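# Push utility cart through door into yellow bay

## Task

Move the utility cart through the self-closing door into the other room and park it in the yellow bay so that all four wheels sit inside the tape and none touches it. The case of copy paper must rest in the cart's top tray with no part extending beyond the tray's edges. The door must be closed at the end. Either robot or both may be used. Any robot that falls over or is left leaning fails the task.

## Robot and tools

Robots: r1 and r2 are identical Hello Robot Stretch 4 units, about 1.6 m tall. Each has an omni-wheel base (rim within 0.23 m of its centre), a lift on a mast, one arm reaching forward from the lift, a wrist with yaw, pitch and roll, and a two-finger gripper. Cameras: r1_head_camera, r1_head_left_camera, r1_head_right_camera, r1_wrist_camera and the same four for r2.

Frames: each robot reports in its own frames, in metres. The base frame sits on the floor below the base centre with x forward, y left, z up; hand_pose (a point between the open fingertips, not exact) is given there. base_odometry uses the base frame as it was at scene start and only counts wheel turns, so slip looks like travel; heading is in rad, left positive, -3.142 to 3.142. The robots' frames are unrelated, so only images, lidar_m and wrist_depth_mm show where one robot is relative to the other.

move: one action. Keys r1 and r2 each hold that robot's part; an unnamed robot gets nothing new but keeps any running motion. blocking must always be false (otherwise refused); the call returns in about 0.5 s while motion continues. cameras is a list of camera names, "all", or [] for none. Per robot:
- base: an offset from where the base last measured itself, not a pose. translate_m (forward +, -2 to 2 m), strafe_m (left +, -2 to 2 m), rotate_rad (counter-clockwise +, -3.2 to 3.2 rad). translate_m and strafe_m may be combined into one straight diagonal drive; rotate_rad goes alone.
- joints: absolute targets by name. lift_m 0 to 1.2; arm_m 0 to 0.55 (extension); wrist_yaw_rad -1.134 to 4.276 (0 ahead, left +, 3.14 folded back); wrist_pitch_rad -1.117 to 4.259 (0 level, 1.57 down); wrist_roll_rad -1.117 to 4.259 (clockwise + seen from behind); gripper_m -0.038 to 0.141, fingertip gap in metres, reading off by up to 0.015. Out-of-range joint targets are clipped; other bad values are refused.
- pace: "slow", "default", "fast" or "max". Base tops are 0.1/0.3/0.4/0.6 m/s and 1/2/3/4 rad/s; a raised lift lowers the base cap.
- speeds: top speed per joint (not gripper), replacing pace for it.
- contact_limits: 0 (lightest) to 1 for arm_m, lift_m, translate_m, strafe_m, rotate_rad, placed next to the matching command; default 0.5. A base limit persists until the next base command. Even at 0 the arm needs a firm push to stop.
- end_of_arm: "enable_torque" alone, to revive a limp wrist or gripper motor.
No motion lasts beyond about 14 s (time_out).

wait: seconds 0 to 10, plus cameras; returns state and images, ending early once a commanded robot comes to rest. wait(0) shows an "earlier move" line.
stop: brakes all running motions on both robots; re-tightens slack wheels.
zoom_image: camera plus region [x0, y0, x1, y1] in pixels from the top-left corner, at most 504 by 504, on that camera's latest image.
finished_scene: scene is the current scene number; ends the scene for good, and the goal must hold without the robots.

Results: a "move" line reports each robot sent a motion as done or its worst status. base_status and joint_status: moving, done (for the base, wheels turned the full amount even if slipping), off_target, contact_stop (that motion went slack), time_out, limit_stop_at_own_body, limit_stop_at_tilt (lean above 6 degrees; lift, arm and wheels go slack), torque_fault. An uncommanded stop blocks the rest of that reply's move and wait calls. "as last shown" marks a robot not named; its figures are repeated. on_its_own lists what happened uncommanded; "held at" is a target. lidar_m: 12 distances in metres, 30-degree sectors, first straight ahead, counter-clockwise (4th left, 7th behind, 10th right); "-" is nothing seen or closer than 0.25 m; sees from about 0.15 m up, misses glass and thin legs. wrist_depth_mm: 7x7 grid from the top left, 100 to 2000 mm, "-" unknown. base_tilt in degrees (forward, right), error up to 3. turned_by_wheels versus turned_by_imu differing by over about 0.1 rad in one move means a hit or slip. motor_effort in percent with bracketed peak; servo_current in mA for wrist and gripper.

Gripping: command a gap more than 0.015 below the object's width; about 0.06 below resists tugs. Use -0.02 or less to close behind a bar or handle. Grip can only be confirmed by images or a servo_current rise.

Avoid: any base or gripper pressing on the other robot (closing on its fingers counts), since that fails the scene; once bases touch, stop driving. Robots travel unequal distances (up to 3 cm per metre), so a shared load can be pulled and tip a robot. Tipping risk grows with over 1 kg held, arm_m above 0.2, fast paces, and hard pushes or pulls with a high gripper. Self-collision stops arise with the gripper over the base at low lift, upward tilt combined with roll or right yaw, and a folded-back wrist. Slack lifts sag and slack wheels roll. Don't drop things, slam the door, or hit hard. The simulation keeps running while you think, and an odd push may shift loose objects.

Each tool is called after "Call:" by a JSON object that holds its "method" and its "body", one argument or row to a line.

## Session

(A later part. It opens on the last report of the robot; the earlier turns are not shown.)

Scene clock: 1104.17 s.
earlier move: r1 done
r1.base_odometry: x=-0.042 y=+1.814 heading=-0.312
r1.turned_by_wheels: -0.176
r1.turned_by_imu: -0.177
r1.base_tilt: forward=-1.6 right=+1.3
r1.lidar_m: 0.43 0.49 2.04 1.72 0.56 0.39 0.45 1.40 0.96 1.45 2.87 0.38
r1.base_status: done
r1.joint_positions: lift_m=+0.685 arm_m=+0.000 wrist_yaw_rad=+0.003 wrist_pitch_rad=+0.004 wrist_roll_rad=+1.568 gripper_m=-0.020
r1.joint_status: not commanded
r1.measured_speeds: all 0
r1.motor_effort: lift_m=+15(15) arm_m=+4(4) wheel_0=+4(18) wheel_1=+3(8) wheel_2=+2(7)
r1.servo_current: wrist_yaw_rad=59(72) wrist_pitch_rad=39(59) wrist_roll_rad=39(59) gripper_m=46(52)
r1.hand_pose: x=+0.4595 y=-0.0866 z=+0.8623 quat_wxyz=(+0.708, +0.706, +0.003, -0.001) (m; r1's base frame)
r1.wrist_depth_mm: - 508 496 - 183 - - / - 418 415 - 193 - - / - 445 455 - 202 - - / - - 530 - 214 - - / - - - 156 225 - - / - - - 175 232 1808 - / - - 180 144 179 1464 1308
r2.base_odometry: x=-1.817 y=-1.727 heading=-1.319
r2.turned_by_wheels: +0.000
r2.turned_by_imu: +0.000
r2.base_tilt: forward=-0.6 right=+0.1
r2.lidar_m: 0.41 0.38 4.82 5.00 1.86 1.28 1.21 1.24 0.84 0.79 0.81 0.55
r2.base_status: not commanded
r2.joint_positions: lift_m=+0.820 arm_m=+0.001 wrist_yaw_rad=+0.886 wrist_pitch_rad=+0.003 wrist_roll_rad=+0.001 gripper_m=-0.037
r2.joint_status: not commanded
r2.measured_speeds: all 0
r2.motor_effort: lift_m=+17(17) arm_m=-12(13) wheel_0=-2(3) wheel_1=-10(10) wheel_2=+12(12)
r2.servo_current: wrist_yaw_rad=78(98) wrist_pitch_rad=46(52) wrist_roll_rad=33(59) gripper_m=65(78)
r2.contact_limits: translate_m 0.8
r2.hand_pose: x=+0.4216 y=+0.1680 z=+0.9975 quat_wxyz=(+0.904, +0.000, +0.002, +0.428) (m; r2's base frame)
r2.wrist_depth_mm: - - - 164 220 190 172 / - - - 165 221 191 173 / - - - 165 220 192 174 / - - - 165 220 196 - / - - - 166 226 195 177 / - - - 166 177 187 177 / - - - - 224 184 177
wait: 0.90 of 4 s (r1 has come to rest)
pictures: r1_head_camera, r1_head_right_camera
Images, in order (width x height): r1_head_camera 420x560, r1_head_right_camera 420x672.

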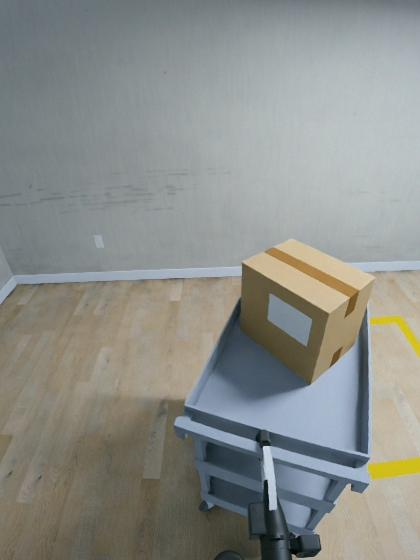

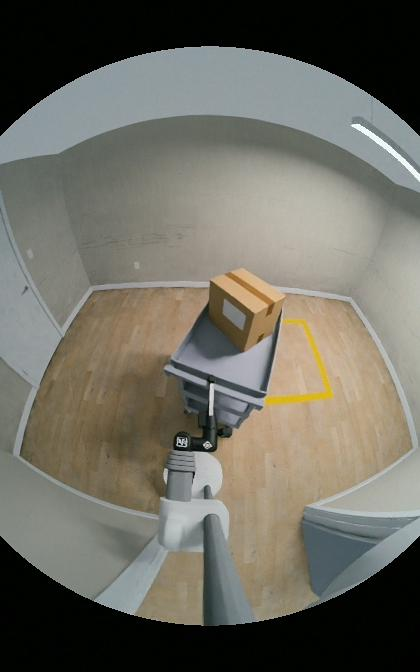

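Call:
{"method": "move", "body": {
  "blocking": false,
  "r1": {"base":{"translate_m":0.16,"strafe_m":0.25},"pace":"slow"},
  "cameras": []
}}

Call:
{"method": "wait", "body": {
  "seconds": 8,
  "cameras": []
}}

Call:
{"method": "move", "body": {
  "blocking": false,
  "r1": {"base":{"rotate_rad":-0.35},"pace":"slow"},
  "cameras": []
}}

Call:
{"method": "wait", "body": {
  "seconds": 4,
  "cameras": []
}}

Call:
{"method": "move", "body": {
  "blocking": false,
  "r1": {"base":{"translate_m":0.16,"strafe_m":0.25},"pace":"slow"},
  "cameras": []
}}

Call:
{"method": "wait", "body": {
  "seconds": 8,
  "cameras": []
}}

Call:
{"method": "move", "body": {
  "blocking": false,
  "r1": {"base":{"rotate_rad":-0.3},"pace":"slow"},
  "cameras": []
}}

Call:
{"method": "wait", "body": {
  "seconds": 4,
  "cameras": ["r1_head_camera","r1_head_right_camera"]
}}

Scene clock: 1121.63 s.
move: r1 moving
r1.base_odometry: x=-0.033 y=+1.822 heading=-0.312
r1.turned_by_wheels: +0.000
r1.turned_by_imu: +0.000
r1.base_tilt: forward=-1.6 right=+1.2
r1.lidar_m: 0.42 2.46 2.04 1.77 0.57 0.39 0.41 1.40 0.97 1.45 2.86 0.38
r1.base_status: translate_m moving; strafe_m moving
r1.joint_positions: lift_m=+0.685 arm_m=+0.000 wrist_yaw_rad=+0.003 wrist_pitch_rad=+0.004 wrist_roll_rad=+1.568 gripper_m=-0.020
r1.joint_status: not commanded
r1.measured_speeds: translate_m=+0.026 strafe_m=+0.040 rotate_rad=+0.000 lift_m=+0.000 arm_m=+0.000 wrist_yaw_rad=+0.000 wrist_pitch_rad=+0.000 wrist_roll_rad=+0.000
r1.motor_effort: lift_m=+15(15) arm_m=+4(4) wheel_0=-1(5) wheel_1=+6(10) wheel_2=-5(5)
r1.servo_current: wrist_yaw_rad=59(65) wrist_pitch_rad=46(46) wrist_roll_rad=46(65) gripper_m=46(52)
r1.hand_pose: x=+0.4595 y=-0.0866 z=+0.8623 quat_wxyz=(+0.708, +0.706, +0.003, -0.001) (m; r1's base frame)
r1.wrist_depth_mm: - 539 517 - 187 - - / - 433 430 - 196 - - / - 439 449 - 204 - - / - - 517 151 215 - - / - - 634 158 225 - - / - - - 174 232 1808 - / - - 180 145 248 1499 1308
r2: as last shown
r2.lidar_m: 0.43 0.39 4.79 4.98 1.86 1.31 1.22 1.24 0.87 0.79 0.83 0.52
r2.motor_effort: lift_m=+17(17) arm_m=-12(13) wheel_0=-3(3) wheel_1=-10(10) wheel_2=+12(12)
r2.servo_current: wrist_yaw_rad=78(85) wrist_pitch_rad=39(52) wrist_roll_rad=46(52) gripper_m=72(78)
r2.contact_limits: translate_m 0.8
r2.wrist_depth_mm: - - - 163 220 191 172 / - - - 165 222 190 173 / - - - 164 220 193 174 / - - - 165 221 196 - / - - - 166 226 195 176 / - - - 166 177 188 177 / - - - - 223 183 178
pictures: none
No camera images: "cameras" was empty.

Scene clock: 1125.40 s.
earlier move: r1 done
r1.base_odometry: x=+0.187 y=+2.003 heading=-0.313
r1.turned_by_wheels: -0.001
r1.turned_by_imu: +0.000
r1.base_tilt: forward=-1.6 right=+1.3
r1.lidar_m: 0.44 2.30 1.78 1.71 0.84 0.57 0.53 1.79 1.28 2.01 0.38 0.32
r1.base_status: done
r1.joint_positions: lift_m=+0.685 arm_m=+0.000 wrist_yaw_rad=-0.002 wrist_pitch_rad=+0.004 wrist_roll_rad=+1.568 gripper_m=-0.020
r1.joint_status: not commanded
r1.measured_speeds: all 0
r1.motor_effort: lift_m=+15(15) arm_m=+4(4) wheel_0=-6(11) wheel_1=+1(10) wheel_2=-2(9)
r1.servo_current: wrist_yaw_rad=59(65) wrist_pitch_rad=52(52) wrist_roll_rad=59(78) gripper_m=46(52)
r1.hand_pose: x=+0.4591 y=-0.0880 z=+0.8623 quat_wxyz=(+0.708, +0.706, +0.001, -0.002) (m; r1's base frame)
r1.wrist_depth_mm: - 362 357 - 144 145 - / - 433 439 - 156 154 - / - - 564 103 173 - - / - - - 113 194 603 - / - - - 126 220 1661 - / - - 182 - 181 1661 1281 / - 132 156 - 179 353 370
r2.base_odometry: x=-1.817 y=-1.727 heading=-1.319
r2.turned_by_wheels: +0.000
r2.turned_by_imu: +0.001
r2.base_tilt: forward=-0.6 right=+0.1
r2.lidar_m: 0.43 0.38 4.76 4.99 1.86 1.30 1.23 1.22 0.84 0.80 0.82 0.53
r2.base_status: not commanded
r2.joint_positions: lift_m=+0.820 arm_m=+0.001 wrist_yaw_rad=+0.886 wrist_pitch_rad=+0.003 wrist_roll_rad=+0.001 gripper_m=-0.037
r2.joint_status: not commanded
r2.measured_speeds: all 0
r2.motor_effort: lift_m=+17(17) arm_m=-12(13) wheel_0=-2(3) wheel_1=-10(10) wheel_2=+12(12)
r2.servo_current: wrist_yaw_rad=78(98) wrist_pitch_rad=33(52) wrist_roll_rad=52(78) gripper_m=78(85)
r2.contact_limits: translate_m 0.8
r2.hand_pose: x=+0.4216 y=+0.1680 z=+0.9975 quat_wxyz=(+0.904, +0.000, +0.002, +0.428) (m; r2's base frame)
r2.wrist_depth_mm: - - - 164 219 190 172 / - - - 165 222 190 174 / - - - 164 218 193 174 / - - - 165 220 198 - / - - - 166 226 194 176 / - - - 166 177 187 176 / - - - - 224 184 177
wait: 3.77 of 8 s (r1 has come to rest)
pictures: none
No camera images: "cameras" was empty.

Scene clock: 1125.90 s.
move: r1 moving
r1.base_odometry: x=+0.187 y=+2.003 heading=-0.437
r1.turned_by_wheels: -0.124
r1.turned_by_imu: -0.124
r1.base_tilt: forward=-1.6 right=+1.2
r1.lidar_m: 0.40 2.24 1.86 1.71 0.94 0.58 0.53 0.53 1.26 1.42 3.04 0.34
r1.base_status: rotate_rad moving
r1.joint_positions: lift_m=+0.685 arm_m=+0.000 wrist_yaw_rad=+0.007 wrist_pitch_rad=+0.004 wrist_roll_rad=+1.568 gripper_m=-0.020
r1.joint_status: not commanded
r1.measured_speeds: translate_m=-0.001 strafe_m=-0.001 rotate_rad=-0.487 lift_m=+0.000 arm_m=+0.000 wrist_yaw_rad=+0.036 wrist_pitch_rad=+0.000 wrist_roll_rad=+0.000
r1.motor_effort: lift_m=+15(15) arm_m=+3(4) wheel_0=+16(16) wheel_1=+8(8) wheel_2=+8(8)
r1.servo_current: wrist_yaw_rad=59(59) wrist_pitch_rad=39(52) wrist_roll_rad=52(65) gripper_m=52(52)
r1.hand_pose: x=+0.4599 y=-0.0854 z=+0.8623 quat_wxyz=(+0.708, +0.706, +0.004, +0.001) (m; r1's base frame)
r1.wrist_depth_mm: - 351 357 - 146 147 - / - 410 418 - 157 155 - / - - 521 103 173 - - / - - - 114 193 603 - / - - - - 216 1661 - / - - 182 - 233 1808 1308 / - - 164 137 163 1464 1255
r2: as last shown
r2.turned_by_imu: +0.000
r2.lidar_m: 0.46 0.38 4.76 4.99 1.84 1.29 1.21 1.21 0.87 0.80 0.83 0.54
r2.motor_effort: lift_m=+17(17) arm_m=-12(12) wheel_0=-3(3) wheel_1=-10(10) wheel_2=+11(12)
r2.servo_current: wrist_yaw_rad=78(91) wrist_pitch_rad=39(46) wrist_roll_rad=46(52) gripper_m=72(85)
r2.contact_limits: translate_m 0.8
r2.wrist_depth_mm: - - - 163 220 189 172 / - - - 164 222 191 173 / - - - 164 219 193 174 / - - - 165 222 198 - / - - - 165 226 194 176 / - - - 166 177 187 177 / - - - - 223 185 177
pictures: none
No camera images: "cameras" was empty.

Scene clock: 1126.87 s.
earlier move: r1 done
r1.base_odometry: x=+0.187 y=+2.003 heading=-0.662
r1.turned_by_wheels: -0.225
r1.turned_by_imu: -0.226
r1.base_tilt: forward=-1.6 right=+1.3
r1.lidar_m: 0.41 0.44 2.17 1.74 1.39 0.68 0.55 0.54 1.39 1.26 3.00 0.42
r1.base_status: done
r1.joint_positions: lift_m=+0.685 arm_m=+0.000 wrist_yaw_rad=+0.003 wrist_pitch_rad=+0.004 wrist_roll_rad=+1.568 gripper_m=-0.020
r1.joint_status: not commanded
r1.measured_speeds: all 0
r1.motor_effort: lift_m=+15(15) arm_m=-4(4) wheel_0=+5(18) wheel_1=+4(10) wheel_2=+4(8)
r1.servo_current: wrist_yaw_rad=52(59) wrist_pitch_rad=46(52) wrist_roll_rad=59(65) gripper_m=52(52)
r1.hand_pose: x=+0.4595 y=-0.0866 z=+0.8623 quat_wxyz=(+0.708, +0.706, +0.003, -0.001) (m; r1's base frame)
r1.wrist_depth_mm: - - - 148 204 - - / - 580 512 151 211 - - / - 436 449 156 216 - - / - 500 492 160 223 - - / - - 564 166 229 - - / - - 615 175 233 1756 - / - - 162 136 242 1464 -
r2.base_odometry: x=-1.817 y=-1.727 heading=-1.319
r2.turned_by_wheels: +0.000
r2.turned_by_imu: +0.000
r2.base_tilt: forward=-0.6 right=+0.1
r2.lidar_m: 0.43 0.39 4.78 5.01 1.88 1.30 1.21 1.19 0.87 0.79 0.82 0.57
r2.base_status: not commanded
r2.joint_positions: lift_m=+0.820 arm_m=+0.001 wrist_yaw_rad=+0.886 wrist_pitch_rad=+0.003 wrist_roll_rad=+0.001 gripper_m=-0.037
r2.joint_status: not commanded
r2.measured_speeds: all 0
r2.motor_effort: lift_m=+17(17) arm_m=-12(13) wheel_0=-2(3) wheel_1=-10(10) wheel_2=+12(12)
r2.servo_current: wrist_yaw_rad=85(91) wrist_pitch_rad=39(46) wrist_roll_rad=52(59) gripper_m=72(85)
r2.contact_limits: translate_m 0.8
r2.hand_pose: x=+0.4216 y=+0.1680 z=+0.9975 quat_wxyz=(+0.904, +0.000, +0.002, +0.428) (m; r2's base frame)
r2.wrist_depth_mm: - - - 163 220 190 173 / - - - 165 222 190 173 / - - - 164 220 193 174 / - - - 165 220 197 - / - - - 165 226 195 177 / - - - 166 177 188 177 / - - - - 224 185 177
wait: 0.97 of 4 s (r1 has come to rest)
pictures: none
No camera images: "cameras" was empty.

Scene clock: 1127.37 s.
move: r1 moving
r1.base_odometry: x=+0.198 y=+2.007 heading=-0.662
r1.turned_by_wheels: +0.000
r1.turned_by_imu: +0.000
r1.base_tilt: forward=-1.6 right=+1.3
r1.lidar_m: 0.41 0.46 2.14 1.71 1.43 0.71 0.54 0.55 1.41 1.28 2.99 0.42
r1.base_status: translate_m moving; strafe_m moving
r1.joint_positions: lift_m=+0.685 arm_m=+0.000 wrist_yaw_rad=+0.003 wrist_pitch_rad=+0.004 wrist_roll_rad=+1.568 gripper_m=-0.020
r1.joint_status: not commanded
r1.measured_speeds: translate_m=+0.026 strafe_m=+0.041 rotate_rad=+0.003 lift_m=+0.000 arm_m=+0.000 wrist_yaw_rad=+0.000 wrist_pitch_rad=+0.000 wrist_roll_rad=+0.000
r1.motor_effort: lift_m=+15(15) arm_m=-2(4) wheel_0=-4(6) wheel_1=+7(8) wheel_2=-6(6)
r1.servo_current: wrist_yaw_rad=59(59) wrist_pitch_rad=46(52) wrist_roll_rad=39(59) gripper_m=46(52)
r1.hand_pose: x=+0.4595 y=-0.0866 z=+0.8623 quat_wxyz=(+0.708, +0.706, +0.003, -0.001) (m; r1's base frame)
r1.wrist_depth_mm: - - - - 208 - - / - - 525 154 212 - - / - 445 442 158 218 - - / - 492 484 162 223 - - / - - 554 166 229 - - / - - 603 176 232 1863 - / - - 163 138 240 535 -
r2: as last shown
r2.base_tilt: forward=-0.6 right=+0.0
r2.lidar_m: 0.41 0.40 4.80 5.01 1.85 1.30 1.22 1.20 0.88 0.78 0.83 0.54
r2.motor_effort: lift_m=+16(17) arm_m=-12(13) wheel_0=-2(3) wheel_1=-10(10) wheel_2=+12(12)
r2.servo_current: wrist_yaw_rad=91(91) wrist_pitch_rad=46(52) wrist_roll_rad=65(65) gripper_m=72(78)
r2.contact_limits: translate_m 0.8
r2.wrist_depth_mm: - - - 164 220 190 173 / - - - 165 222 191 173 / - - - 164 220 193 174 / - - - 165 220 197 - / - - - 165 226 195 177 / - - - 166 177 188 176 / - - - - 224 184 177
pictures: none
No camera images: "cameras" was empty.

Scene clock: 1131.13 s.
earlier move: r1 done
r1.base_odometry: x=+0.467 y=+2.101 heading=-0.663
r1.turned_by_wheels: -0.001
r1.turned_by_imu: +0.000
r1.base_tilt: forward=-1.6 right=+1.3
r1.lidar_m: 0.41 1.97 1.93 1.54 1.53 1.01 0.79 0.76 1.57 1.50 0.40 0.38
r1.base_status: done
r1.joint_positions: lift_m=+0.685 arm_m=+0.000 wrist_yaw_rad=-0.002 wrist_pitch_rad=+0.004 wrist_roll_rad=+1.568 gripper_m=-0.020
r1.joint_status: not commanded
r1.measured_speeds: all 0
r1.motor_effort: lift_m=+15(15) arm_m=+4(4) wheel_0=-7(12) wheel_1=+2(9) wheel_2=-3(10)
r1.servo_current: wrist_yaw_rad=39(78) wrist_pitch_rad=46(52) wrist_roll_rad=59(78) gripper_m=39(52)
r1.hand_pose: x=+0.4591 y=-0.0880 z=+0.8623 quat_wxyz=(+0.708, +0.706, +0.001, -0.002) (m; r1's base frame)
r1.wrist_depth_mm: - 407 407 111 169 169 - / - 399 402 119 180 - - / - 492 484 - 192 - - / - - 591 138 206 - - / - - - 148 224 1661 - / - - 181 172 234 1661 1255 / - 132 163 124 179 1464 1205
r2.base_odometry: x=-1.817 y=-1.727 heading=-1.319
r2.turned_by_wheels: +0.000
r2.turned_by_imu: +0.001
r2.base_tilt: forward=-0.6 right=+0.1
r2.lidar_m: 0.43 0.39 4.77 4.97 1.89 1.30 1.21 1.21 0.85 0.80 0.83 0.56
r2.base_status: not commanded
r2.joint_positions: lift_m=+0.820 arm_m=+0.001 wrist_yaw_rad=+0.886 wrist_pitch_rad=+0.003 wrist_roll_rad=+0.001 gripper_m=-0.037
r2.joint_status: not commanded
r2.measured_speeds: all 0
r2.motor_effort: lift_m=+17(17) arm_m=-13(13) wheel_0=-3(3) wheel_1=-10(10) wheel_2=+12(12)
r2.servo_current: wrist_yaw_rad=78(98) wrist_pitch_rad=46(52) wrist_roll_rad=59(72) gripper_m=72(85)
r2.contact_limits: translate_m 0.8
r2.hand_pose: x=+0.4216 y=+0.1680 z=+0.9975 quat_wxyz=(+0.904, +0.000, +0.002, +0.429) (m; r2's base frame)
r2.wrist_depth_mm: - - - 163 220 190 172 / - - - 165 221 191 173 / - - - 164 220 193 174 / - - - 165 220 198 - / - - - 165 226 194 176 / - - - 167 177 187 176 / - - - - 224 184 177
wait: 3.77 of 8 s (r1 has come to rest)
pictures: none
No camera images: "cameras" was empty.

Scene clock: 1131.63 s.
move: r1 moving
r1.base_odometry: x=+0.467 y=+2.101 heading=-0.786
r1.turned_by_wheels: -0.123
r1.turned_by_imu: -0.123
r1.base_tilt: forward=-1.6 right=+1.3
r1.lidar_m: 0.42 0.51 2.10 1.56 1.50 1.08 0.83 0.76 0.82 1.54 3.17 0.36
r1.base_status: rotate_rad moving
r1.joint_positions: lift_m=+0.685 arm_m=+0.000 wrist_yaw_rad=+0.008 wrist_pitch_rad=+0.004 wrist_roll_rad=+1.568 gripper_m=-0.020
r1.joint_status: not commanded
r1.measured_speeds: translate_m=+0.001 strafe_m=+0.001 rotate_rad=-0.485 lift_m=+0.000 arm_m=+0.000 wrist_yaw_rad=+0.022 wrist_pitch_rad=+0.000 wrist_roll_rad=+0.000
r1.motor_effort: lift_m=+15(15) arm_m=+4(4) wheel_0=+14(14) wheel_1=+8(8) wheel_2=+7(7)
r1.servo_current: wrist_yaw_rad=52(65) wrist_pitch_rad=46(46) wrist_roll_rad=59(65) gripper_m=46(52)
r1.hand_pose: x=+0.4599 y=-0.0852 z=+0.8623 quat_wxyz=(+0.708, +0.706, +0.004, +0.001) (m; r1's base frame)
r1.wrist_depth_mm: - 449 452 116 173 174 - / - 402 402 121 183 - - / - 452 455 - 194 - - / - - 554 - 205 - - / - - - 149 221 1661 - / - - 182 165 232 1618 - / - - 163 142 178 1464 1308
r2: as last shown
r2.turned_by_imu: +0.000
r2.base_tilt: forward=-0.6 right=+0.0
r2.lidar_m: 0.44 0.37 4.75 5.01 1.88 1.30 1.20 1.23 0.85 0.80 0.80 0.54
r2.servo_current: wrist_yaw_rad=78(85) wrist_pitch_rad=39(46) wrist_roll_rad=59(59) gripper_m=78(85)
r2.contact_limits: translate_m 0.8
r2.wrist_depth_mm: - - - 164 220 190 173 / - - - 165 223 191 173 / - - - 164 220 193 174 / - - - 165 220 197 - / - - - 166 226 195 176 / - - - 166 176 187 177 / - - - - 224 185 177
pictures: none
No camera images: "cameras" was empty.

Scene clock: 1132.53 s.
earlier move: r1 done
r1.base_odometry: x=+0.467 y=+2.101 heading=-0.961
r1.turned_by_wheels: -0.175
r1.turned_by_imu: -0.176
r1.base_tilt: forward=-1.6 right=+1.3
r1.lidar_m: 0.40 0.42 1.99 1.66 1.51 1.35 0.87 0.78 0.78 1.53 2.06 0.43
r1.base_status: done
r1.joint_positions: lift_m=+0.685 arm_m=+0.000 wrist_yaw_rad=+0.003 wrist_pitch_rad=+0.004 wrist_roll_rad=+1.568 gripper_m=-0.020
r1.joint_status: not commanded
r1.measured_speeds: all 0
r1.motor_effort: lift_m=+15(15) arm_m=+1(4) wheel_0=+7(16) wheel_1=+3(8) wheel_2=+4(8)
r1.servo_current: wrist_yaw_rad=46(65) wrist_pitch_rad=46(46) wrist_roll_rad=39(65) gripper_m=46(52)
r1.hand_pose: x=+0.4595 y=-0.0866 z=+0.8623 quat_wxyz=(+0.708, +0.706, +0.003, -0.001) (m; r1's base frame)
r1.wrist_depth_mm: - - - 220 221 1708 - / - - - 164 224 - - / - 512 484 224 227 - - / - 477 469 167 229 - - / - - 517 170 232 - - / - - 559 178 234 - - / - - 162 136 236 126 -
r2.base_odometry: x=-1.817 y=-1.727 heading=-1.319
r2.turned_by_wheels: +0.000
r2.turned_by_imu: +0.000
r2.base_tilt: forward=-0.6 right=+0.0
r2.lidar_m: 0.43 0.40 4.72 5.00 1.88 1.29 1.22 1.21 0.85 0.80 0.81 0.56
r2.base_status: not commanded
r2.joint_positions: lift_m=+0.820 arm_m=+0.001 wrist_yaw_rad=+0.886 wrist_pitch_rad=+0.003 wrist_roll_rad=+0.001 gripper_m=-0.037
r2.joint_status: not commanded
r2.measured_speeds: all 0
r2.motor_effort: lift_m=+17(17) arm_m=-12(13) wheel_0=-2(3) wheel_1=-10(10) wheel_2=+12(12)
r2.servo_current: wrist_yaw_rad=85(91) wrist_pitch_rad=39(46) wrist_roll_rad=46(59) gripper_m=78(85)
r2.contact_limits: translate_m 0.8
r2.hand_pose: x=+0.4216 y=+0.1680 z=+0.9975 quat_wxyz=(+0.904, +0.000, +0.002, +0.429) (m; r2's base frame)
r2.wrist_depth_mm: - - - 163 220 190 173 / - - - 165 220 191 173 / - - - 164 220 192 175 / - - - 165 220 197 - / - - - 165 226 195 176 / - - - 166 177 188 177 / - - - - 224 185 177
wait: 0.90 of 4 s (r1 has come to rest)
pictures: r1_head_camera, r1_head_right_camera
Images, in order (width x height): r1_head_camera 420x560, r1_head_right_camera 420x672.

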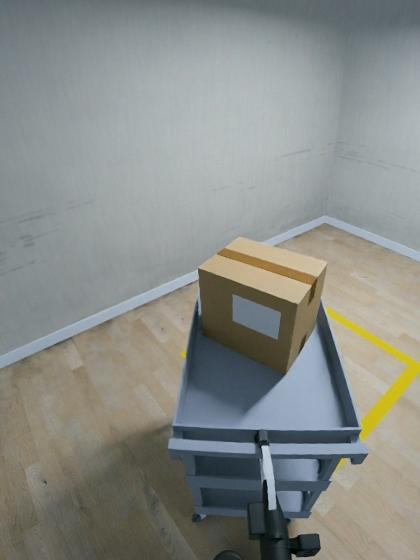

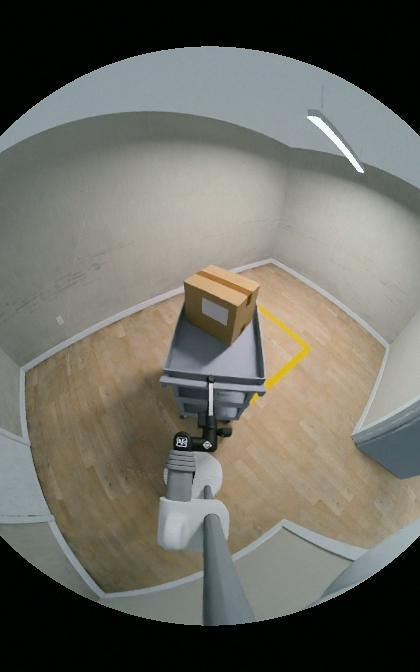

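Call:
{"method": "move", "body": {
  "blocking": false,
  "r1": {"base":{"translate_m":0.14,"strafe_m":0.28},"pace":"slow"},
  "cameras": []
}}

Call:
{"method": "wait", "body": {
  "seconds": 8,
  "cameras": []
}}

Call:
{"method": "move", "body": {
  "blocking": false,
  "r1": {"base":{"rotate_rad":-0.45},"pace":"slow"},
  "cameras": []
}}

Call:
{"method": "wait", "body": {
  "seconds": 4,
  "cameras": ["r1_head_camera","r1_head_right_camera"]
}}

Scene clock: 1149.13 s.
move: r1 moving
r1.base_odometry: x=+0.479 y=+2.103 heading=-0.961
r1.turned_by_wheels: +0.000
r1.turned_by_imu: +0.000
r1.base_tilt: forward=-1.6 right=+1.3
r1.lidar_m: 0.40 0.43 1.98 1.66 1.52 1.35 0.88 0.79 0.80 1.52 2.08 0.44
r1.base_status: translate_m moving; strafe_m moving
r1.joint_positions: lift_m=+0.685 arm_m=+0.000 wrist_yaw_rad=+0.003 wrist_pitch_rad=+0.004 wrist_roll_rad=+1.568 gripper_m=-0.020
r1.joint_status: not commanded
r1.measured_speeds: translate_m=+0.022 strafe_m=+0.043 rotate_rad=+0.000 lift_m=+0.000 arm_m=+0.000 wrist_yaw_rad=+0.000 wrist_pitch_rad=+0.000 wrist_roll_rad=+0.000
r1.motor_effort: lift_m=+15(15) arm_m=-3(4) wheel_0=-2(8) wheel_1=+8(9) wheel_2=-3(4)
r1.servo_current: wrist_yaw_rad=52(59) wrist_pitch_rad=46(46) wrist_roll_rad=33(52) gripper_m=46(46)
r1.hand_pose: x=+0.4595 y=-0.0866 z=+0.8623 quat_wxyz=(+0.708, +0.706, +0.003, -0.001) (m; r1's base frame)
r1.wrist_depth_mm: - - - - 226 1661 - / - - - - 228 809 - / - - 504 169 230 - - / - 469 466 169 230 - - / - - 512 231 233 - - / - - 554 178 232 - - / - - 162 138 236 125 -
r2: as last shown
r2.base_tilt: forward=-0.6 right=+0.1
r2.lidar_m: 0.40 0.39 4.77 4.99 1.83 1.29 1.22 1.27 0.81 0.79 0.83 0.54
r2.motor_effort: lift_m=+17(17) arm_m=-13(13) wheel_0=-3(3) wheel_1=-10(10) wheel_2=+12(12)
r2.servo_current: wrist_yaw_rad=78(85) wrist_pitch_rad=39(46) wrist_roll_rad=46(52) gripper_m=78(78)
r2.contact_limits: translate_m 0.8
r2.wrist_depth_mm: - - - 163 220 190 172 / - - - 165 221 191 173 / - - - 164 220 193 175 / - - - 165 221 197 - / - - - 165 227 195 177 / - - - 166 176 188 177 / - - - - 223 185 177
pictures: none
No camera images: "cameras" was empty.

Scene clock: 1153.03 s.
earlier move: r1 done
r1.base_odometry: x=+0.776 y=+2.146 heading=-0.962
r1.turned_by_wheels: +0.000
r1.turned_by_imu: +0.000
r1.base_tilt: forward=-1.6 right=+1.3
r1.lidar_m: 0.42 1.70 1.72 1.52 1.38 1.39 1.19 1.06 1.07 1.77 2.75 0.39
r1.base_status: done
r1.joint_positions: lift_m=+0.685 arm_m=+0.000 wrist_yaw_rad=-0.002 wrist_pitch_rad=+0.004 wrist_roll_rad=+1.568 gripper_m=-0.020
r1.joint_status: not commanded
r1.measured_speeds: all 0
r1.motor_effort: lift_m=+15(15) arm_m=-4(4) wheel_0=-6(11) wheel_1=+0(9) wheel_2=-2(10)
r1.servo_current: wrist_yaw_rad=46(72) wrist_pitch_rad=52(52) wrist_roll_rad=52(85) gripper_m=46(52)
r1.hand_pose: x=+0.4591 y=-0.0881 z=+0.8623 quat_wxyz=(+0.708, +0.706, +0.001, -0.002) (m; r1's base frame)
r1.wrist_depth_mm: - 535 504 - 187 - - / - 430 427 - 197 - - / - 445 449 144 206 - - / - - 525 152 216 - - / - - 603 160 226 - - / - - 182 174 183 1661 - / - 131 162 - 248 1464 1308
r2.base_odometry: x=-1.817 y=-1.727 heading=-1.319
r2.turned_by_wheels: +0.000
r2.turned_by_imu: +0.001
r2.base_tilt: forward=-0.6 right=+0.0
r2.lidar_m: 0.42 0.39 4.76 4.98 1.87 1.30 1.19 1.23 0.87 0.78 0.83 0.57
r2.base_status: not commanded
r2.joint_positions: lift_m=+0.820 arm_m=+0.001 wrist_yaw_rad=+0.886 wrist_pitch_rad=+0.003 wrist_roll_rad=+0.001 gripper_m=-0.037
r2.joint_status: not commanded
r2.measured_speeds: all 0
r2.motor_effort: lift_m=+16(17) arm_m=-12(13) wheel_0=-2(3) wheel_1=-10(11) wheel_2=+12(12)
r2.servo_current: wrist_yaw_rad=85(98) wrist_pitch_rad=39(52) wrist_roll_rad=52(59) gripper_m=78(85)
r2.contact_limits: translate_m 0.8
r2.hand_pose: x=+0.4216 y=+0.1680 z=+0.9975 quat_wxyz=(+0.904, +0.000, +0.002, +0.429) (m; r2's base frame)
r2.wrist_depth_mm: - - - 163 220 190 172 / - - - 165 221 190 173 / - - - 164 220 193 174 / - - - 165 220 197 - / - - - 165 226 195 176 / - - - 166 177 188 177 / - - - - 224 184 178
wait: 3.90 of 8 s (r1 has come to rest)
pictures: none
No camera images: "cameras" was empty.

Scene clock: 1153.53 s.
move: r1 moving
r1.base_odometry: x=+0.776 y=+2.146 heading=-1.086
r1.turned_by_wheels: -0.124
r1.turned_by_imu: -0.124
r1.base_tilt: forward=-1.6 right=+1.2
r1.lidar_m: 0.41 0.46 1.71 1.62 1.40 1.38 1.24 1.07 1.08 1.81 2.15 0.41
r1.base_status: rotate_rad moving
r1.joint_positions: lift_m=+0.685 arm_m=+0.000 wrist_yaw_rad=+0.007 wrist_pitch_rad=+0.004 wrist_roll_rad=+1.568 gripper_m=-0.020
r1.joint_status: not commanded
r1.measured_speeds: translate_m=+0.001 strafe_m=-0.001 rotate_rad=-0.490 lift_m=+0.000 arm_m=+0.000 wrist_yaw_rad=+0.012 wrist_pitch_rad=+0.000 wrist_roll_rad=+0.000
r1.motor_effort: lift_m=+15(15) arm_m=-4(4) wheel_0=+13(13) wheel_1=+6(8) wheel_2=+8(10)
r1.servo_current: wrist_yaw_rad=59(59) wrist_pitch_rad=39(52) wrist_roll_rad=59(65) gripper_m=39(52)
r1.hand_pose: x=+0.4599 y=-0.0855 z=+0.8623 quat_wxyz=(+0.708, +0.706, +0.004, +0.001) (m; r1's base frame)
r1.wrist_depth_mm: - - - 139 195 - - / - 488 469 143 202 - - / - 433 439 148 208 - - / - 525 500 155 217 - - / - - 585 161 225 - - / - - 181 176 234 1618 - / - - 162 146 245 126 1336
r2: as last shown
r2.turned_by_imu: +0.000
r2.base_tilt: forward=-0.6 right=+0.1
r2.lidar_m: 0.42 0.40 4.77 5.00 1.86 1.31 1.22 1.22 0.85 0.80 0.85 0.55
r2.motor_effort: lift_m=+17(17) arm_m=-12(12) wheel_0=-3(3) wheel_1=-10(11) wheel_2=+12(12)
r2.servo_current: wrist_yaw_rad=85(91) wrist_pitch_rad=39(46) wrist_roll_rad=46(52) gripper_m=78(85)
r2.contact_limits: translate_m 0.8
r2.wrist_depth_mm: - - - 163 220 191 172 / - - - 165 221 191 173 / - - - 164 219 193 174 / - - - 165 221 197 - / - - - 165 226 194 176 / - - - 166 177 188 177 / - - - - 223 184 177
pictures: none
No camera images: "cameras" was empty.

Scene clock: 1154.67 s.
earlier move: r1 done
r1.base_odometry: x=+0.776 y=+2.146 heading=-1.411
r1.turned_by_wheels: -0.325
r1.turned_by_imu: -0.327
r1.base_tilt: forward=-1.6 right=+1.2
r1.lidar_m: 0.34 0.34 1.71 1.74 1.46 1.38 1.45 1.15 1.06 1.06 1.79 0.47
r1.base_status: done
r1.joint_positions: lift_m=+0.685 arm_m=+0.000 wrist_yaw_rad=+0.007 wrist_pitch_rad=+0.004 wrist_roll_rad=+1.568 gripper_m=-0.020
r1.joint_status: not commanded
r1.measured_speeds: all 0
r1.motor_effort: lift_m=+15(15) arm_m=-4(4) wheel_0=+4(14) wheel_1=+2(8) wheel_2=+4(10)
r1.servo_current: wrist_yaw_rad=52(72) wrist_pitch_rad=46(52) wrist_roll_rad=46(65) gripper_m=46(52)
r1.hand_pose: x=+0.4599 y=-0.0855 z=+0.8623 quat_wxyz=(+0.708, +0.706, +0.004, +0.001) (m; r1's base frame)
r1.wrist_depth_mm: - - - - 307 312 310 / - - - - 285 1756 1205 / - - - - 267 1863 - / - - - 254 255 854 - / - 488 469 237 241 - - / - 484 477 177 231 - - / - 492 180 183 220 - -
r2.base_odometry: x=-1.817 y=-1.727 heading=-1.319
r2.turned_by_wheels: +0.000
r2.turned_by_imu: +0.000
r2.base_tilt: forward=-0.7 right=+0.1
r2.lidar_m: 0.43 0.37 4.79 4.99 1.87 1.28 1.22 1.22 0.86 0.80 0.83 0.55
r2.base_status: not commanded
r2.joint_positions: lift_m=+0.820 arm_m=+0.001 wrist_yaw_rad=+0.886 wrist_pitch_rad=+0.003 wrist_roll_rad=+0.001 gripper_m=-0.037
r2.joint_status: not commanded
r2.measured_speeds: all 0
r2.motor_effort: lift_m=+16(17) arm_m=-12(13) wheel_0=-2(3) wheel_1=-10(11) wheel_2=+12(12)
r2.servo_current: wrist_yaw_rad=78(98) wrist_pitch_rad=39(46) wrist_roll_rad=59(59) gripper_m=78(85)
r2.contact_limits: translate_m 0.8
r2.hand_pose: x=+0.4216 y=+0.1680 z=+0.9975 quat_wxyz=(+0.904, +0.000, +0.002, +0.429) (m; r2's base frame)
r2.wrist_depth_mm: - - - 163 220 190 173 / - - - 165 222 190 173 / - - - 164 220 193 175 / - - - 165 220 196 - / - - - 166 227 195 176 / - - - 166 176 187 177 / - - - - 224 184 177
wait: 1.13 of 4 s (r1 has come to rest)
pictures: r1_head_camera, r1_head_right_camera
Images, in order (width x height): r1_head_camera 420x560, r1_head_right_camera 420x672.

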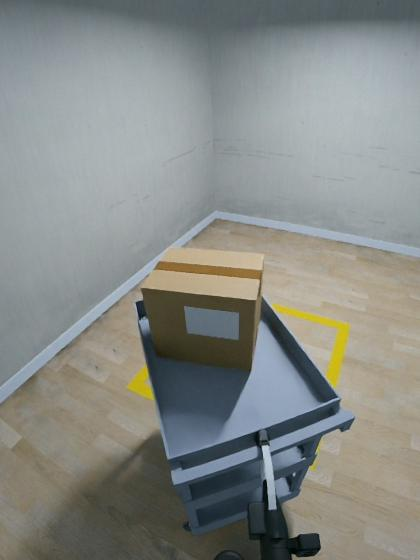

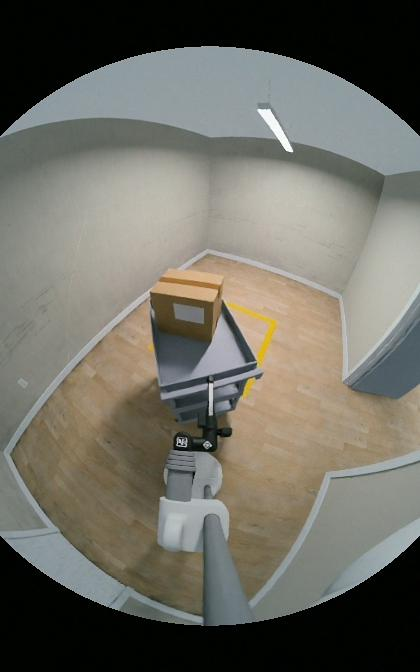

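Call:
{"method": "move", "body": {
  "blocking": false,
  "r1": {"base":{"translate_m":0.05,"strafe_m":0.32},"pace":"slow"},
  "cameras": []
}}

Call:
{"method": "wait", "body": {
  "seconds": 8,
  "cameras": []
}}

Call:
{"method": "move", "body": {
  "blocking": false,
  "r1": {"base":{"rotate_rad":-0.2},"pace":"slow"},
  "cameras": []
}}

Call:
{"method": "wait", "body": {
  "seconds": 4,
  "cameras": []
}}

Call:
{"method": "move", "body": {
  "blocking": false,
  "r1": {"base":{"translate_m":0.02,"strafe_m":0.31},"pace":"slow"},
  "cameras": []
}}

Call:
{"method": "wait", "body": {
  "seconds": 8,
  "cameras": []
}}

Call:
{"method": "move", "body": {
  "blocking": false,
  "r1": {"base":{"rotate_rad":-0.2},"pace":"slow"},
  "cameras": []
}}

Call:
{"method": "wait", "body": {
  "seconds": 4,
  "cameras": ["r1_head_camera","r1_head_right_camera"]
}}

Scene clock: 1174.90 s.
move: r1 moving
r1.base_odometry: x=+0.789 y=+2.146 heading=-1.412
r1.turned_by_wheels: +0.000
r1.turned_by_imu: -0.001
r1.base_tilt: forward=-1.6 right=+1.3
r1.lidar_m: 0.34 0.34 1.68 1.73 1.46 1.38 1.45 1.14 1.07 1.08 1.82 0.46
r1.base_status: translate_m moving; strafe_m moving
r1.joint_positions: lift_m=+0.685 arm_m=+0.000 wrist_yaw_rad=+0.003 wrist_pitch_rad=+0.004 wrist_roll_rad=+1.568 gripper_m=-0.020
r1.joint_status: not commanded
r1.measured_speeds: translate_m=+0.008 strafe_m=+0.052 rotate_rad=+0.000 lift_m=+0.000 arm_m=+0.000 wrist_yaw_rad=+0.000 wrist_pitch_rad=+0.000 wrist_roll_rad=+0.000
r1.motor_effort: lift_m=+15(15) arm_m=-4(4) wheel_0=-6(7) wheel_1=+6(7) wheel_2=-2(5)
r1.servo_current: wrist_yaw_rad=65(65) wrist_pitch_rad=39(52) wrist_roll_rad=52(59) gripper_m=46(46)
r1.hand_pose: x=+0.4595 y=-0.0866 z=+0.8623 quat_wxyz=(+0.708, +0.706, +0.003, -0.001) (m; r1's base frame)
r1.wrist_depth_mm: - - - - 309 314 317 / - - - - 289 1708 1229 / - - - - 270 1863 - / - - - 254 255 1863 - / - 500 466 238 241 - - / - 484 473 183 232 - - / - 488 180 145 218 - -
r2: as last shown
r2.base_tilt: forward=-0.6 right=+0.1
r2.lidar_m: 0.39 0.40 4.78 5.00 1.86 1.30 1.22 1.26 0.87 0.79 0.83 0.56
r2.motor_effort: lift_m=+17(17) arm_m=-13(13) wheel_0=-2(3) wheel_1=-10(10) wheel_2=+12(12)
r2.servo_current: wrist_yaw_rad=85(91) wrist_pitch_rad=46(46) wrist_roll_rad=39(59) gripper_m=78(78)
r2.contact_limits: translate_m 0.8
r2.wrist_depth_mm: - - - 163 220 191 173 / - - - 165 221 191 173 / - - - 165 220 193 175 / - - - 165 221 198 - / - - - 165 225 194 176 / - - - 167 176 187 177 / - - - - 224 184 177
pictures: none
No camera images: "cameras" was empty.

Scene clock: 1178.87 s.
earlier move: r1 done
r1.base_odometry: x=+1.100 y=+2.148 heading=-1.411
r1.turned_by_wheels: +0.000
r1.turned_by_imu: +0.001
r1.base_tilt: forward=-1.6 right=+1.3
r1.lidar_m: 0.38 0.37 1.40 1.44 1.42 1.29 1.34 1.46 1.37 1.41 2.07 0.43
r1.base_status: done
r1.joint_positions: lift_m=+0.685 arm_m=+0.000 wrist_yaw_rad=-0.004 wrist_pitch_rad=+0.004 wrist_roll_rad=+1.568 gripper_m=-0.020
r1.joint_status: not commanded
r1.measured_speeds: all 0
r1.motor_effort: lift_m=+15(15) arm_m=-3(4) wheel_0=-5(11) wheel_1=+2(7) wheel_2=-1(8)
r1.servo_current: wrist_yaw_rad=46(72) wrist_pitch_rad=33(52) wrist_roll_rad=46(72) gripper_m=46(52)
r1.hand_pose: x=+0.4589 y=-0.0887 z=+0.8623 quat_wxyz=(+0.708, +0.706, +0.000, -0.003) (m; r1's base frame)
r1.wrist_depth_mm: - - - 248 248 1756 1205 / - - - 245 244 1756 - / - - 621 241 242 - - / - 469 469 237 239 - - / - 508 492 176 236 - - / - - 517 177 233 - - / - 138 170 134 229 - -
r2.base_odometry: x=-1.817 y=-1.727 heading=-1.319
r2.turned_by_wheels: +0.000
r2.turned_by_imu: +0.001
r2.base_tilt: forward=-0.6 right=+0.1
r2.lidar_m: 0.43 0.35 4.76 5.00 1.86 1.33 1.20 1.22 0.86 0.80 0.83 0.55
r2.base_status: not commanded
r2.joint_positions: lift_m=+0.820 arm_m=+0.001 wrist_yaw_rad=+0.886 wrist_pitch_rad=+0.003 wrist_roll_rad=+0.001 gripper_m=-0.037
r2.joint_status: not commanded
r2.measured_speeds: all 0
r2.motor_effort: lift_m=+17(17) arm_m=-13(13) wheel_0=-3(3) wheel_1=-10(10) wheel_2=+12(12)
r2.servo_current: wrist_yaw_rad=78(98) wrist_pitch_rad=39(46) wrist_roll_rad=39(65) gripper_m=78(85)
r2.contact_limits: translate_m 0.8
r2.hand_pose: x=+0.4216 y=+0.1680 z=+0.9975 quat_wxyz=(+0.904, +0.000, +0.002, +0.429) (m; r2's base frame)
r2.wrist_depth_mm: - - - 163 220 191 172 / - - - 165 222 191 173 / - - - 164 219 193 174 / - - - 164 221 198 - / - - - 165 227 195 176 / - - - 166 177 188 177 / - - - - 224 185 177
wait: 3.97 of 8 s (r1 has come to rest)
pictures: none
No camera images: "cameras" was empty.

Scene clock: 1179.37 s.
move: r1 moving
r1.base_odometry: x=+1.100 y=+2.148 heading=-1.533
r1.turned_by_wheels: -0.121
r1.turned_by_imu: -0.122
r1.base_tilt: forward=-1.6 right=+1.2
r1.lidar_m: 0.35 0.37 1.39 1.41 1.48 1.29 1.30 1.54 1.39 1.36 2.08 0.46
r1.base_status: rotate_rad moving
r1.joint_positions: lift_m=+0.685 arm_m=+0.000 wrist_yaw_rad=+0.007 wrist_pitch_rad=+0.004 wrist_roll_rad=+1.568 gripper_m=-0.020
r1.joint_status: not commanded
r1.measured_speeds: translate_m=+0.000 strafe_m=+0.000 rotate_rad=-0.428 lift_m=+0.000 arm_m=+0.000 wrist_yaw_rad=+0.005 wrist_pitch_rad=+0.000 wrist_roll_rad=+0.000
r1.motor_effort: lift_m=+15(15) arm_m=-4(4) wheel_0=+11(11) wheel_1=+5(7) wheel_2=+9(11)
r1.servo_current: wrist_yaw_rad=46(59) wrist_pitch_rad=46(52) wrist_roll_rad=52(59) gripper_m=39(46)
r1.hand_pose: x=+0.4599 y=-0.0854 z=+0.8623 quat_wxyz=(+0.708, +0.706, +0.004, +0.001) (m; r1's base frame)
r1.wrist_depth_mm: - - - 263 263 1499 1138 / - - - 257 257 1756 1229 / - - - 247 250 1863 - / - 597 504 242 243 - - / - 484 477 180 239 - - / - - 500 178 234 - - / - 530 179 148 227 - -
r2: as last shown
r2.turned_by_imu: +0.000
r2.lidar_m: 0.42 0.39 4.76 4.99 1.87 1.27 1.22 1.23 0.85 0.79 0.83 0.55
r2.motor_effort: lift_m=+16(17) arm_m=-12(13) wheel_0=-3(3) wheel_1=-10(10) wheel_2=+12(12)
r2.servo_current: wrist_yaw_rad=91(91) wrist_pitch_rad=46(46) wrist_roll_rad=46(52) gripper_m=72(78)
r2.contact_limits: translate_m 0.8
r2.wrist_depth_mm: - - - 163 220 190 173 / - - - 165 222 191 174 / - - - 164 219 193 174 / - - - 164 220 197 - / - - - 165 226 194 176 / - - - 166 177 187 177 / - - - - 224 185 177
pictures: none
No camera images: "cameras" was empty.

Scene clock: 1180.03 s.
earlier move: r1 done
r1.base_odometry: x=+1.100 y=+2.148 heading=-1.611
r1.turned_by_wheels: -0.078
r1.turned_by_imu: -0.079
r1.base_tilt: forward=-1.6 right=+1.3
r1.lidar_m: 0.35 0.34 1.41 1.41 1.55 1.27 1.28 1.55 1.37 1.37 2.07 0.45
r1.base_status: done
r1.joint_positions: lift_m=+0.685 arm_m=+0.000 wrist_yaw_rad=+0.003 wrist_pitch_rad=+0.004 wrist_roll_rad=+1.568 gripper_m=-0.020
r1.joint_status: not commanded
r1.measured_speeds: all 0
r1.motor_effort: lift_m=+15(15) arm_m=-4(4) wheel_0=+2(11) wheel_1=+2(7) wheel_2=+1(11)
r1.servo_current: wrist_yaw_rad=39(59) wrist_pitch_rad=33(52) wrist_roll_rad=39(72) gripper_m=39(46)
r1.hand_pose: x=+0.4595 y=-0.0866 z=+0.8623 quat_wxyz=(+0.708, +0.706, +0.003, -0.001) (m; r1's base frame)
r1.wrist_depth_mm: - - - - 306 312 314 / - - - - 287 1661 1229 / - - - - 268 1863 - / - - - 255 255 1863 - / - 484 473 238 242 - - / - 480 473 177 232 - - / - 496 180 145 219 - -
r2.base_odometry: x=-1.817 y=-1.727 heading=-1.319
r2.turned_by_wheels: +0.000
r2.turned_by_imu: +0.000
r2.base_tilt: forward=-0.6 right=+0.0
r2.lidar_m: 0.43 0.39 4.75 5.01 1.86 1.30 1.21 1.23 0.87 0.80 0.83 0.55
r2.base_status: not commanded
r2.joint_positions: lift_m=+0.820 arm_m=+0.001 wrist_yaw_rad=+0.886 wrist_pitch_rad=+0.003 wrist_roll_rad=+0.001 gripper_m=-0.037
r2.joint_status: not commanded
r2.measured_speeds: all 0
r2.motor_effort: lift_m=+17(17) arm_m=-12(13) wheel_0=-2(3) wheel_1=-10(10) wheel_2=+12(12)
r2.servo_current: wrist_yaw_rad=78(91) wrist_pitch_rad=46(46) wrist_roll_rad=52(52) gripper_m=78(78)
r2.contact_limits: translate_m 0.8
r2.hand_pose: x=+0.4216 y=+0.1680 z=+0.9975 quat_wxyz=(+0.904, +0.000, +0.002, +0.429) (m; r2's base frame)
r2.wrist_depth_mm: - - - 164 220 190 172 / - - - 165 221 191 173 / - - - 164 220 193 175 / - - - 165 220 197 - / - - - 165 226 195 176 / - - - 166 176 188 177 / - - - - 224 185 177
wait: 0.67 of 4 s (r1 has come to rest)
pictures: none
No camera images: "cameras" was empty.

Scene clock: 1180.53 s.
move: r1 moving
r1.base_odometry: x=+1.114 y=+2.146 heading=-1.611
r1.turned_by_wheels: +0.000
r1.turned_by_imu: +0.000
r1.base_tilt: forward=-1.6 right=+1.3
r1.lidar_m: 0.34 0.33 1.37 1.38 1.52 1.27 1.29 1.53 1.39 1.38 2.07 0.46
r1.base_status: translate_m moving; strafe_m moving
r1.joint_positions: lift_m=+0.685 arm_m=+0.000 wrist_yaw_rad=+0.003 wrist_pitch_rad=+0.004 wrist_roll_rad=+1.568 gripper_m=-0.020
r1.joint_status: not commanded
r1.measured_speeds: translate_m=+0.004 strafe_m=+0.054 rotate_rad=-0.003 lift_m=+0.000 arm_m=+0.000 wrist_yaw_rad=+0.000 wrist_pitch_rad=+0.000 wrist_roll_rad=+0.000
r1.motor_effort: lift_m=+15(15) arm_m=-4(4) wheel_0=-9(9) wheel_1=+6(7) wheel_2=-1(3)
r1.servo_current: wrist_yaw_rad=33(59) wrist_pitch_rad=39(52) wrist_roll_rad=33(52) gripper_m=46(52)
r1.hand_pose: x=+0.4595 y=-0.0866 z=+0.8623 quat_wxyz=(+0.708, +0.706, +0.003, -0.001) (m; r1's base frame)
r1.wrist_depth_mm: - - - - 312 322 317 / - - - - 289 1618 1205 / - - - - 270 1921 - / - - - 256 257 1863 - / - 504 473 237 242 - - / - 484 469 176 230 - - / - 492 181 144 217 - -
r2: as last shown
r2.lidar_m: 0.42 0.41 4.80 5.01 1.83 1.30 1.20 1.25 0.85 0.80 0.83 0.54
r2.motor_effort: lift_m=+17(17) arm_m=-12(12) wheel_0=-3(3) wheel_1=-10(10) wheel_2=+12(12)
r2.servo_current: wrist_yaw_rad=78(85) wrist_pitch_rad=33(46) wrist_roll_rad=52(59) gripper_m=72(78)
r2.contact_limits: translate_m 0.8
r2.wrist_depth_mm: - - - 163 220 190 172 / - - - 165 221 191 173 / - - - 164 219 193 175 / - - - 165 221 198 - / - - - 166 226 195 176 / - - - 166 177 188 176 / - - - - 223 184 177
pictures: none
No camera images: "cameras" was empty.

Scene clock: 1184.33 s.
earlier move: r1 done
r1.base_odometry: x=+1.409 y=+2.115 heading=-1.612
r1.turned_by_wheels: +0.000
r1.turned_by_imu: +0.001
r1.base_tilt: forward=-1.6 right=+1.3
r1.lidar_m: 0.36 0.40 1.10 1.08 1.28 1.20 1.22 1.44 1.68 1.66 2.32 0.44
r1.base_status: done
r1.joint_positions: lift_m=+0.685 arm_m=+0.000 wrist_yaw_rad=-0.004 wrist_pitch_rad=+0.004 wrist_roll_rad=+1.568 gripper_m=-0.020
r1.joint_status: not commanded
r1.measured_speeds: all 0
r1.motor_effort: lift_m=+15(15) arm_m=+4(4) wheel_0=-5(11) wheel_1=+2(8) wheel_2=-4(9)
r1.servo_current: wrist_yaw_rad=59(72) wrist_pitch_rad=39(52) wrist_roll_rad=52(72) gripper_m=46(59)
r1.hand_pose: x=+0.4589 y=-0.0885 z=+0.8623 quat_wxyz=(+0.708, +0.706, +0.000, -0.003) (m; r1's base frame)
r1.wrist_depth_mm: - - - 258 257 1661 1205 / - - - 252 252 1756 1281 / - - - 244 248 1756 - / - 554 484 240 242 - - / - 488 480 178 236 - - / - - 500 176 231 - - / - 139 180 138 227 - -
r2.base_odometry: x=-1.817 y=-1.727 heading=-1.319
r2.turned_by_wheels: +0.000
r2.turned_by_imu: +0.001
r2.base_tilt: forward=-0.6 right=+0.1
r2.lidar_m: 0.43 0.40 4.74 5.00 1.87 1.31 1.21 1.24 0.86 0.81 0.83 0.55
r2.base_status: not commanded
r2.joint_positions: lift_m=+0.820 arm_m=+0.001 wrist_yaw_rad=+0.886 wrist_pitch_rad=+0.003 wrist_roll_rad=+0.001 gripper_m=-0.037
r2.joint_status: not commanded
r2.measured_speeds: all 0
r2.motor_effort: lift_m=+16(17) arm_m=-12(13) wheel_0=-3(3) wheel_1=-10(10) wheel_2=+12(12)
r2.servo_current: wrist_yaw_rad=78(91) wrist_pitch_rad=39(52) wrist_roll_rad=39(65) gripper_m=78(85)
r2.contact_limits: translate_m 0.8
r2.hand_pose: x=+0.4216 y=+0.1680 z=+0.9975 quat_wxyz=(+0.904, +0.000, +0.002, +0.429) (m; r2's base frame)
r2.wrist_depth_mm: - - - 164 220 190 173 / - - - 165 221 191 173 / - - - 164 220 193 174 / - - - 164 220 198 - / - - - 165 226 195 177 / - - - 166 177 188 177 / - - - - 224 183 177
wait: 3.80 of 8 s (r1 has come to rest)
pictures: none
No camera images: "cameras" was empty.

Scene clock: 1184.83 s.
move: r1 moving
r1.base_odometry: x=+1.409 y=+2.115 heading=-1.733
r1.turned_by_wheels: -0.121
r1.turned_by_imu: -0.121
r1.base_tilt: forward=-1.6 right=+1.3
r1.lidar_m: 0.37 0.36 1.12 1.08 1.21 1.27 1.24 1.38 1.67 1.67 2.32 0.46
r1.base_status: rotate_rad moving
r1.joint_positions: lift_m=+0.685 arm_m=+0.000 wrist_yaw_rad=+0.008 wrist_pitch_rad=+0.004 wrist_roll_rad=+1.568 gripper_m=-0.020
r1.joint_status: not commanded
r1.measured_speeds: translate_m=-0.001 strafe_m=+0.001 rotate_rad=-0.424 lift_m=+0.000 arm_m=+0.000 wrist_yaw_rad=+0.020 wrist_pitch_rad=+0.000 wrist_roll_rad=+0.000
r1.motor_effort: lift_m=+15(15) arm_m=+3(4) wheel_0=+11(13) wheel_1=+3(7) wheel_2=+9(9)
r1.servo_current: wrist_yaw_rad=46(65) wrist_pitch_rad=46(46) wrist_roll_rad=46(52) gripper_m=46(46)
r1.hand_pose: x=+0.4600 y=-0.0852 z=+0.8623 quat_wxyz=(+0.708, +0.706, +0.004, +0.001) (m; r1's base frame)
r1.wrist_depth_mm: - - - - 282 306 1078 / - - - 259 262 1708 1182 / - - - 255 253 1863 - / - - 549 245 246 - - / - 477 477 181 238 - - / - 512 488 177 231 - - / - 539 178 146 224 - -
r2: as last shown
r2.turned_by_imu: +0.000
r2.lidar_m: 0.41 0.39 4.78 5.01 1.88 1.30 1.21 1.20 0.85 0.81 0.84 0.54
r2.motor_effort: lift_m=+17(17) arm_m=-12(13) wheel_0=-3(3) wheel_1=-10(10) wheel_2=+12(12)
r2.servo_current: wrist_yaw_rad=85(98) wrist_pitch_rad=39(46) wrist_roll_rad=52(59) gripper_m=72(78)
r2.contact_limits: translate_m 0.8
r2.wrist_depth_mm: - - - 164 220 190 172 / - - - 165 223 191 173 / - - - 165 219 193 175 / - - - 165 221 197 - / - - - 165 226 194 176 / - - - 166 177 187 177 / - - - - 224 184 177
pictures: none
No camera images: "cameras" was empty.

Scene clock: 1185.50 s.
earlier move: r1 done
r1.base_odometry: x=+1.409 y=+2.115 heading=-1.811
r1.turned_by_wheels: -0.078
r1.turned_by_imu: -0.079
r1.base_tilt: forward=-1.6 right=+1.3
r1.lidar_m: 0.33 0.33 1.14 1.09 1.18 1.28 1.22 1.32 1.76 1.66 1.76 0.47
r1.base_status: done
r1.joint_positions: lift_m=+0.685 arm_m=+0.000 wrist_yaw_rad=+0.003 wrist_pitch_rad=+0.004 wrist_roll_rad=+1.568 gripper_m=-0.020
r1.joint_status: not commanded
r1.measured_speeds: all 0
r1.motor_effort: lift_m=+15(15) arm_m=-4(4) wheel_0=+2(13) wheel_1=+2(7) wheel_2=+2(9)
r1.servo_current: wrist_yaw_rad=65(65) wrist_pitch_rad=46(52) wrist_roll_rad=46(59) gripper_m=46(52)
r1.hand_pose: x=+0.4595 y=-0.0866 z=+0.8623 quat_wxyz=(+0.708, +0.706, +0.003, -0.001) (m; r1's base frame)
r1.wrist_depth_mm: - - - - 322 325 324 / - - - - 303 1618 1229 / - - - - 274 1756 - / - - - 258 257 - - / - 621 492 239 245 - - / - 473 466 177 232 - - / - 480 181 144 216 - -
r2.base_odometry: x=-1.817 y=-1.727 heading=-1.319
r2.turned_by_wheels: +0.000
r2.turned_by_imu: +0.000
r2.base_tilt: forward=-0.6 right=+0.1
r2.lidar_m: 0.40 0.41 4.79 5.00 1.85 1.31 1.21 1.24 0.84 0.81 0.81 0.55
r2.base_status: not commanded
r2.joint_positions: lift_m=+0.820 arm_m=+0.001 wrist_yaw_rad=+0.886 wrist_pitch_rad=+0.003 wrist_roll_rad=+0.001 gripper_m=-0.037
r2.joint_status: not commanded
r2.measured_speeds: all 0
r2.motor_effort: lift_m=+16(17) arm_m=-12(13) wheel_0=-3(3) wheel_1=-11(11) wheel_2=+12(12)
r2.servo_current: wrist_yaw_rad=85(98) wrist_pitch_rad=39(46) wrist_roll_rad=46(59) gripper_m=72(78)
r2.contact_limits: translate_m 0.8
r2.hand_pose: x=+0.4216 y=+0.1680 z=+0.9975 quat_wxyz=(+0.904, +0.000, +0.002, +0.429) (m; r2's base frame)
r2.wrist_depth_mm: - - - 163 220 190 173 / - - - 165 221 190 173 / - - - 164 219 193 174 / - - - 164 221 197 - / - - - 166 226 195 176 / - - - 166 177 187 177 / - - - - 223 184 177
wait: 0.67 of 4 s (r1 has come to rest)
pictures: r1_head_camera, r1_head_right_camera
Images, in order (width x height): r1_head_camera 420x560, r1_head_right_camera 420x672.

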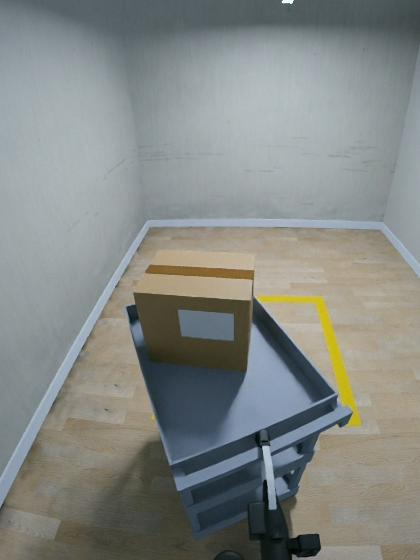

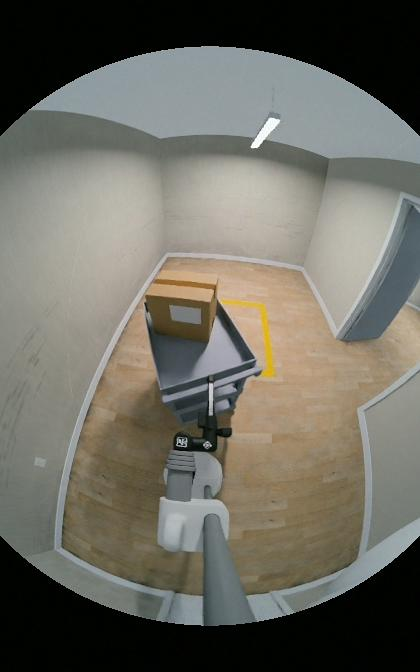

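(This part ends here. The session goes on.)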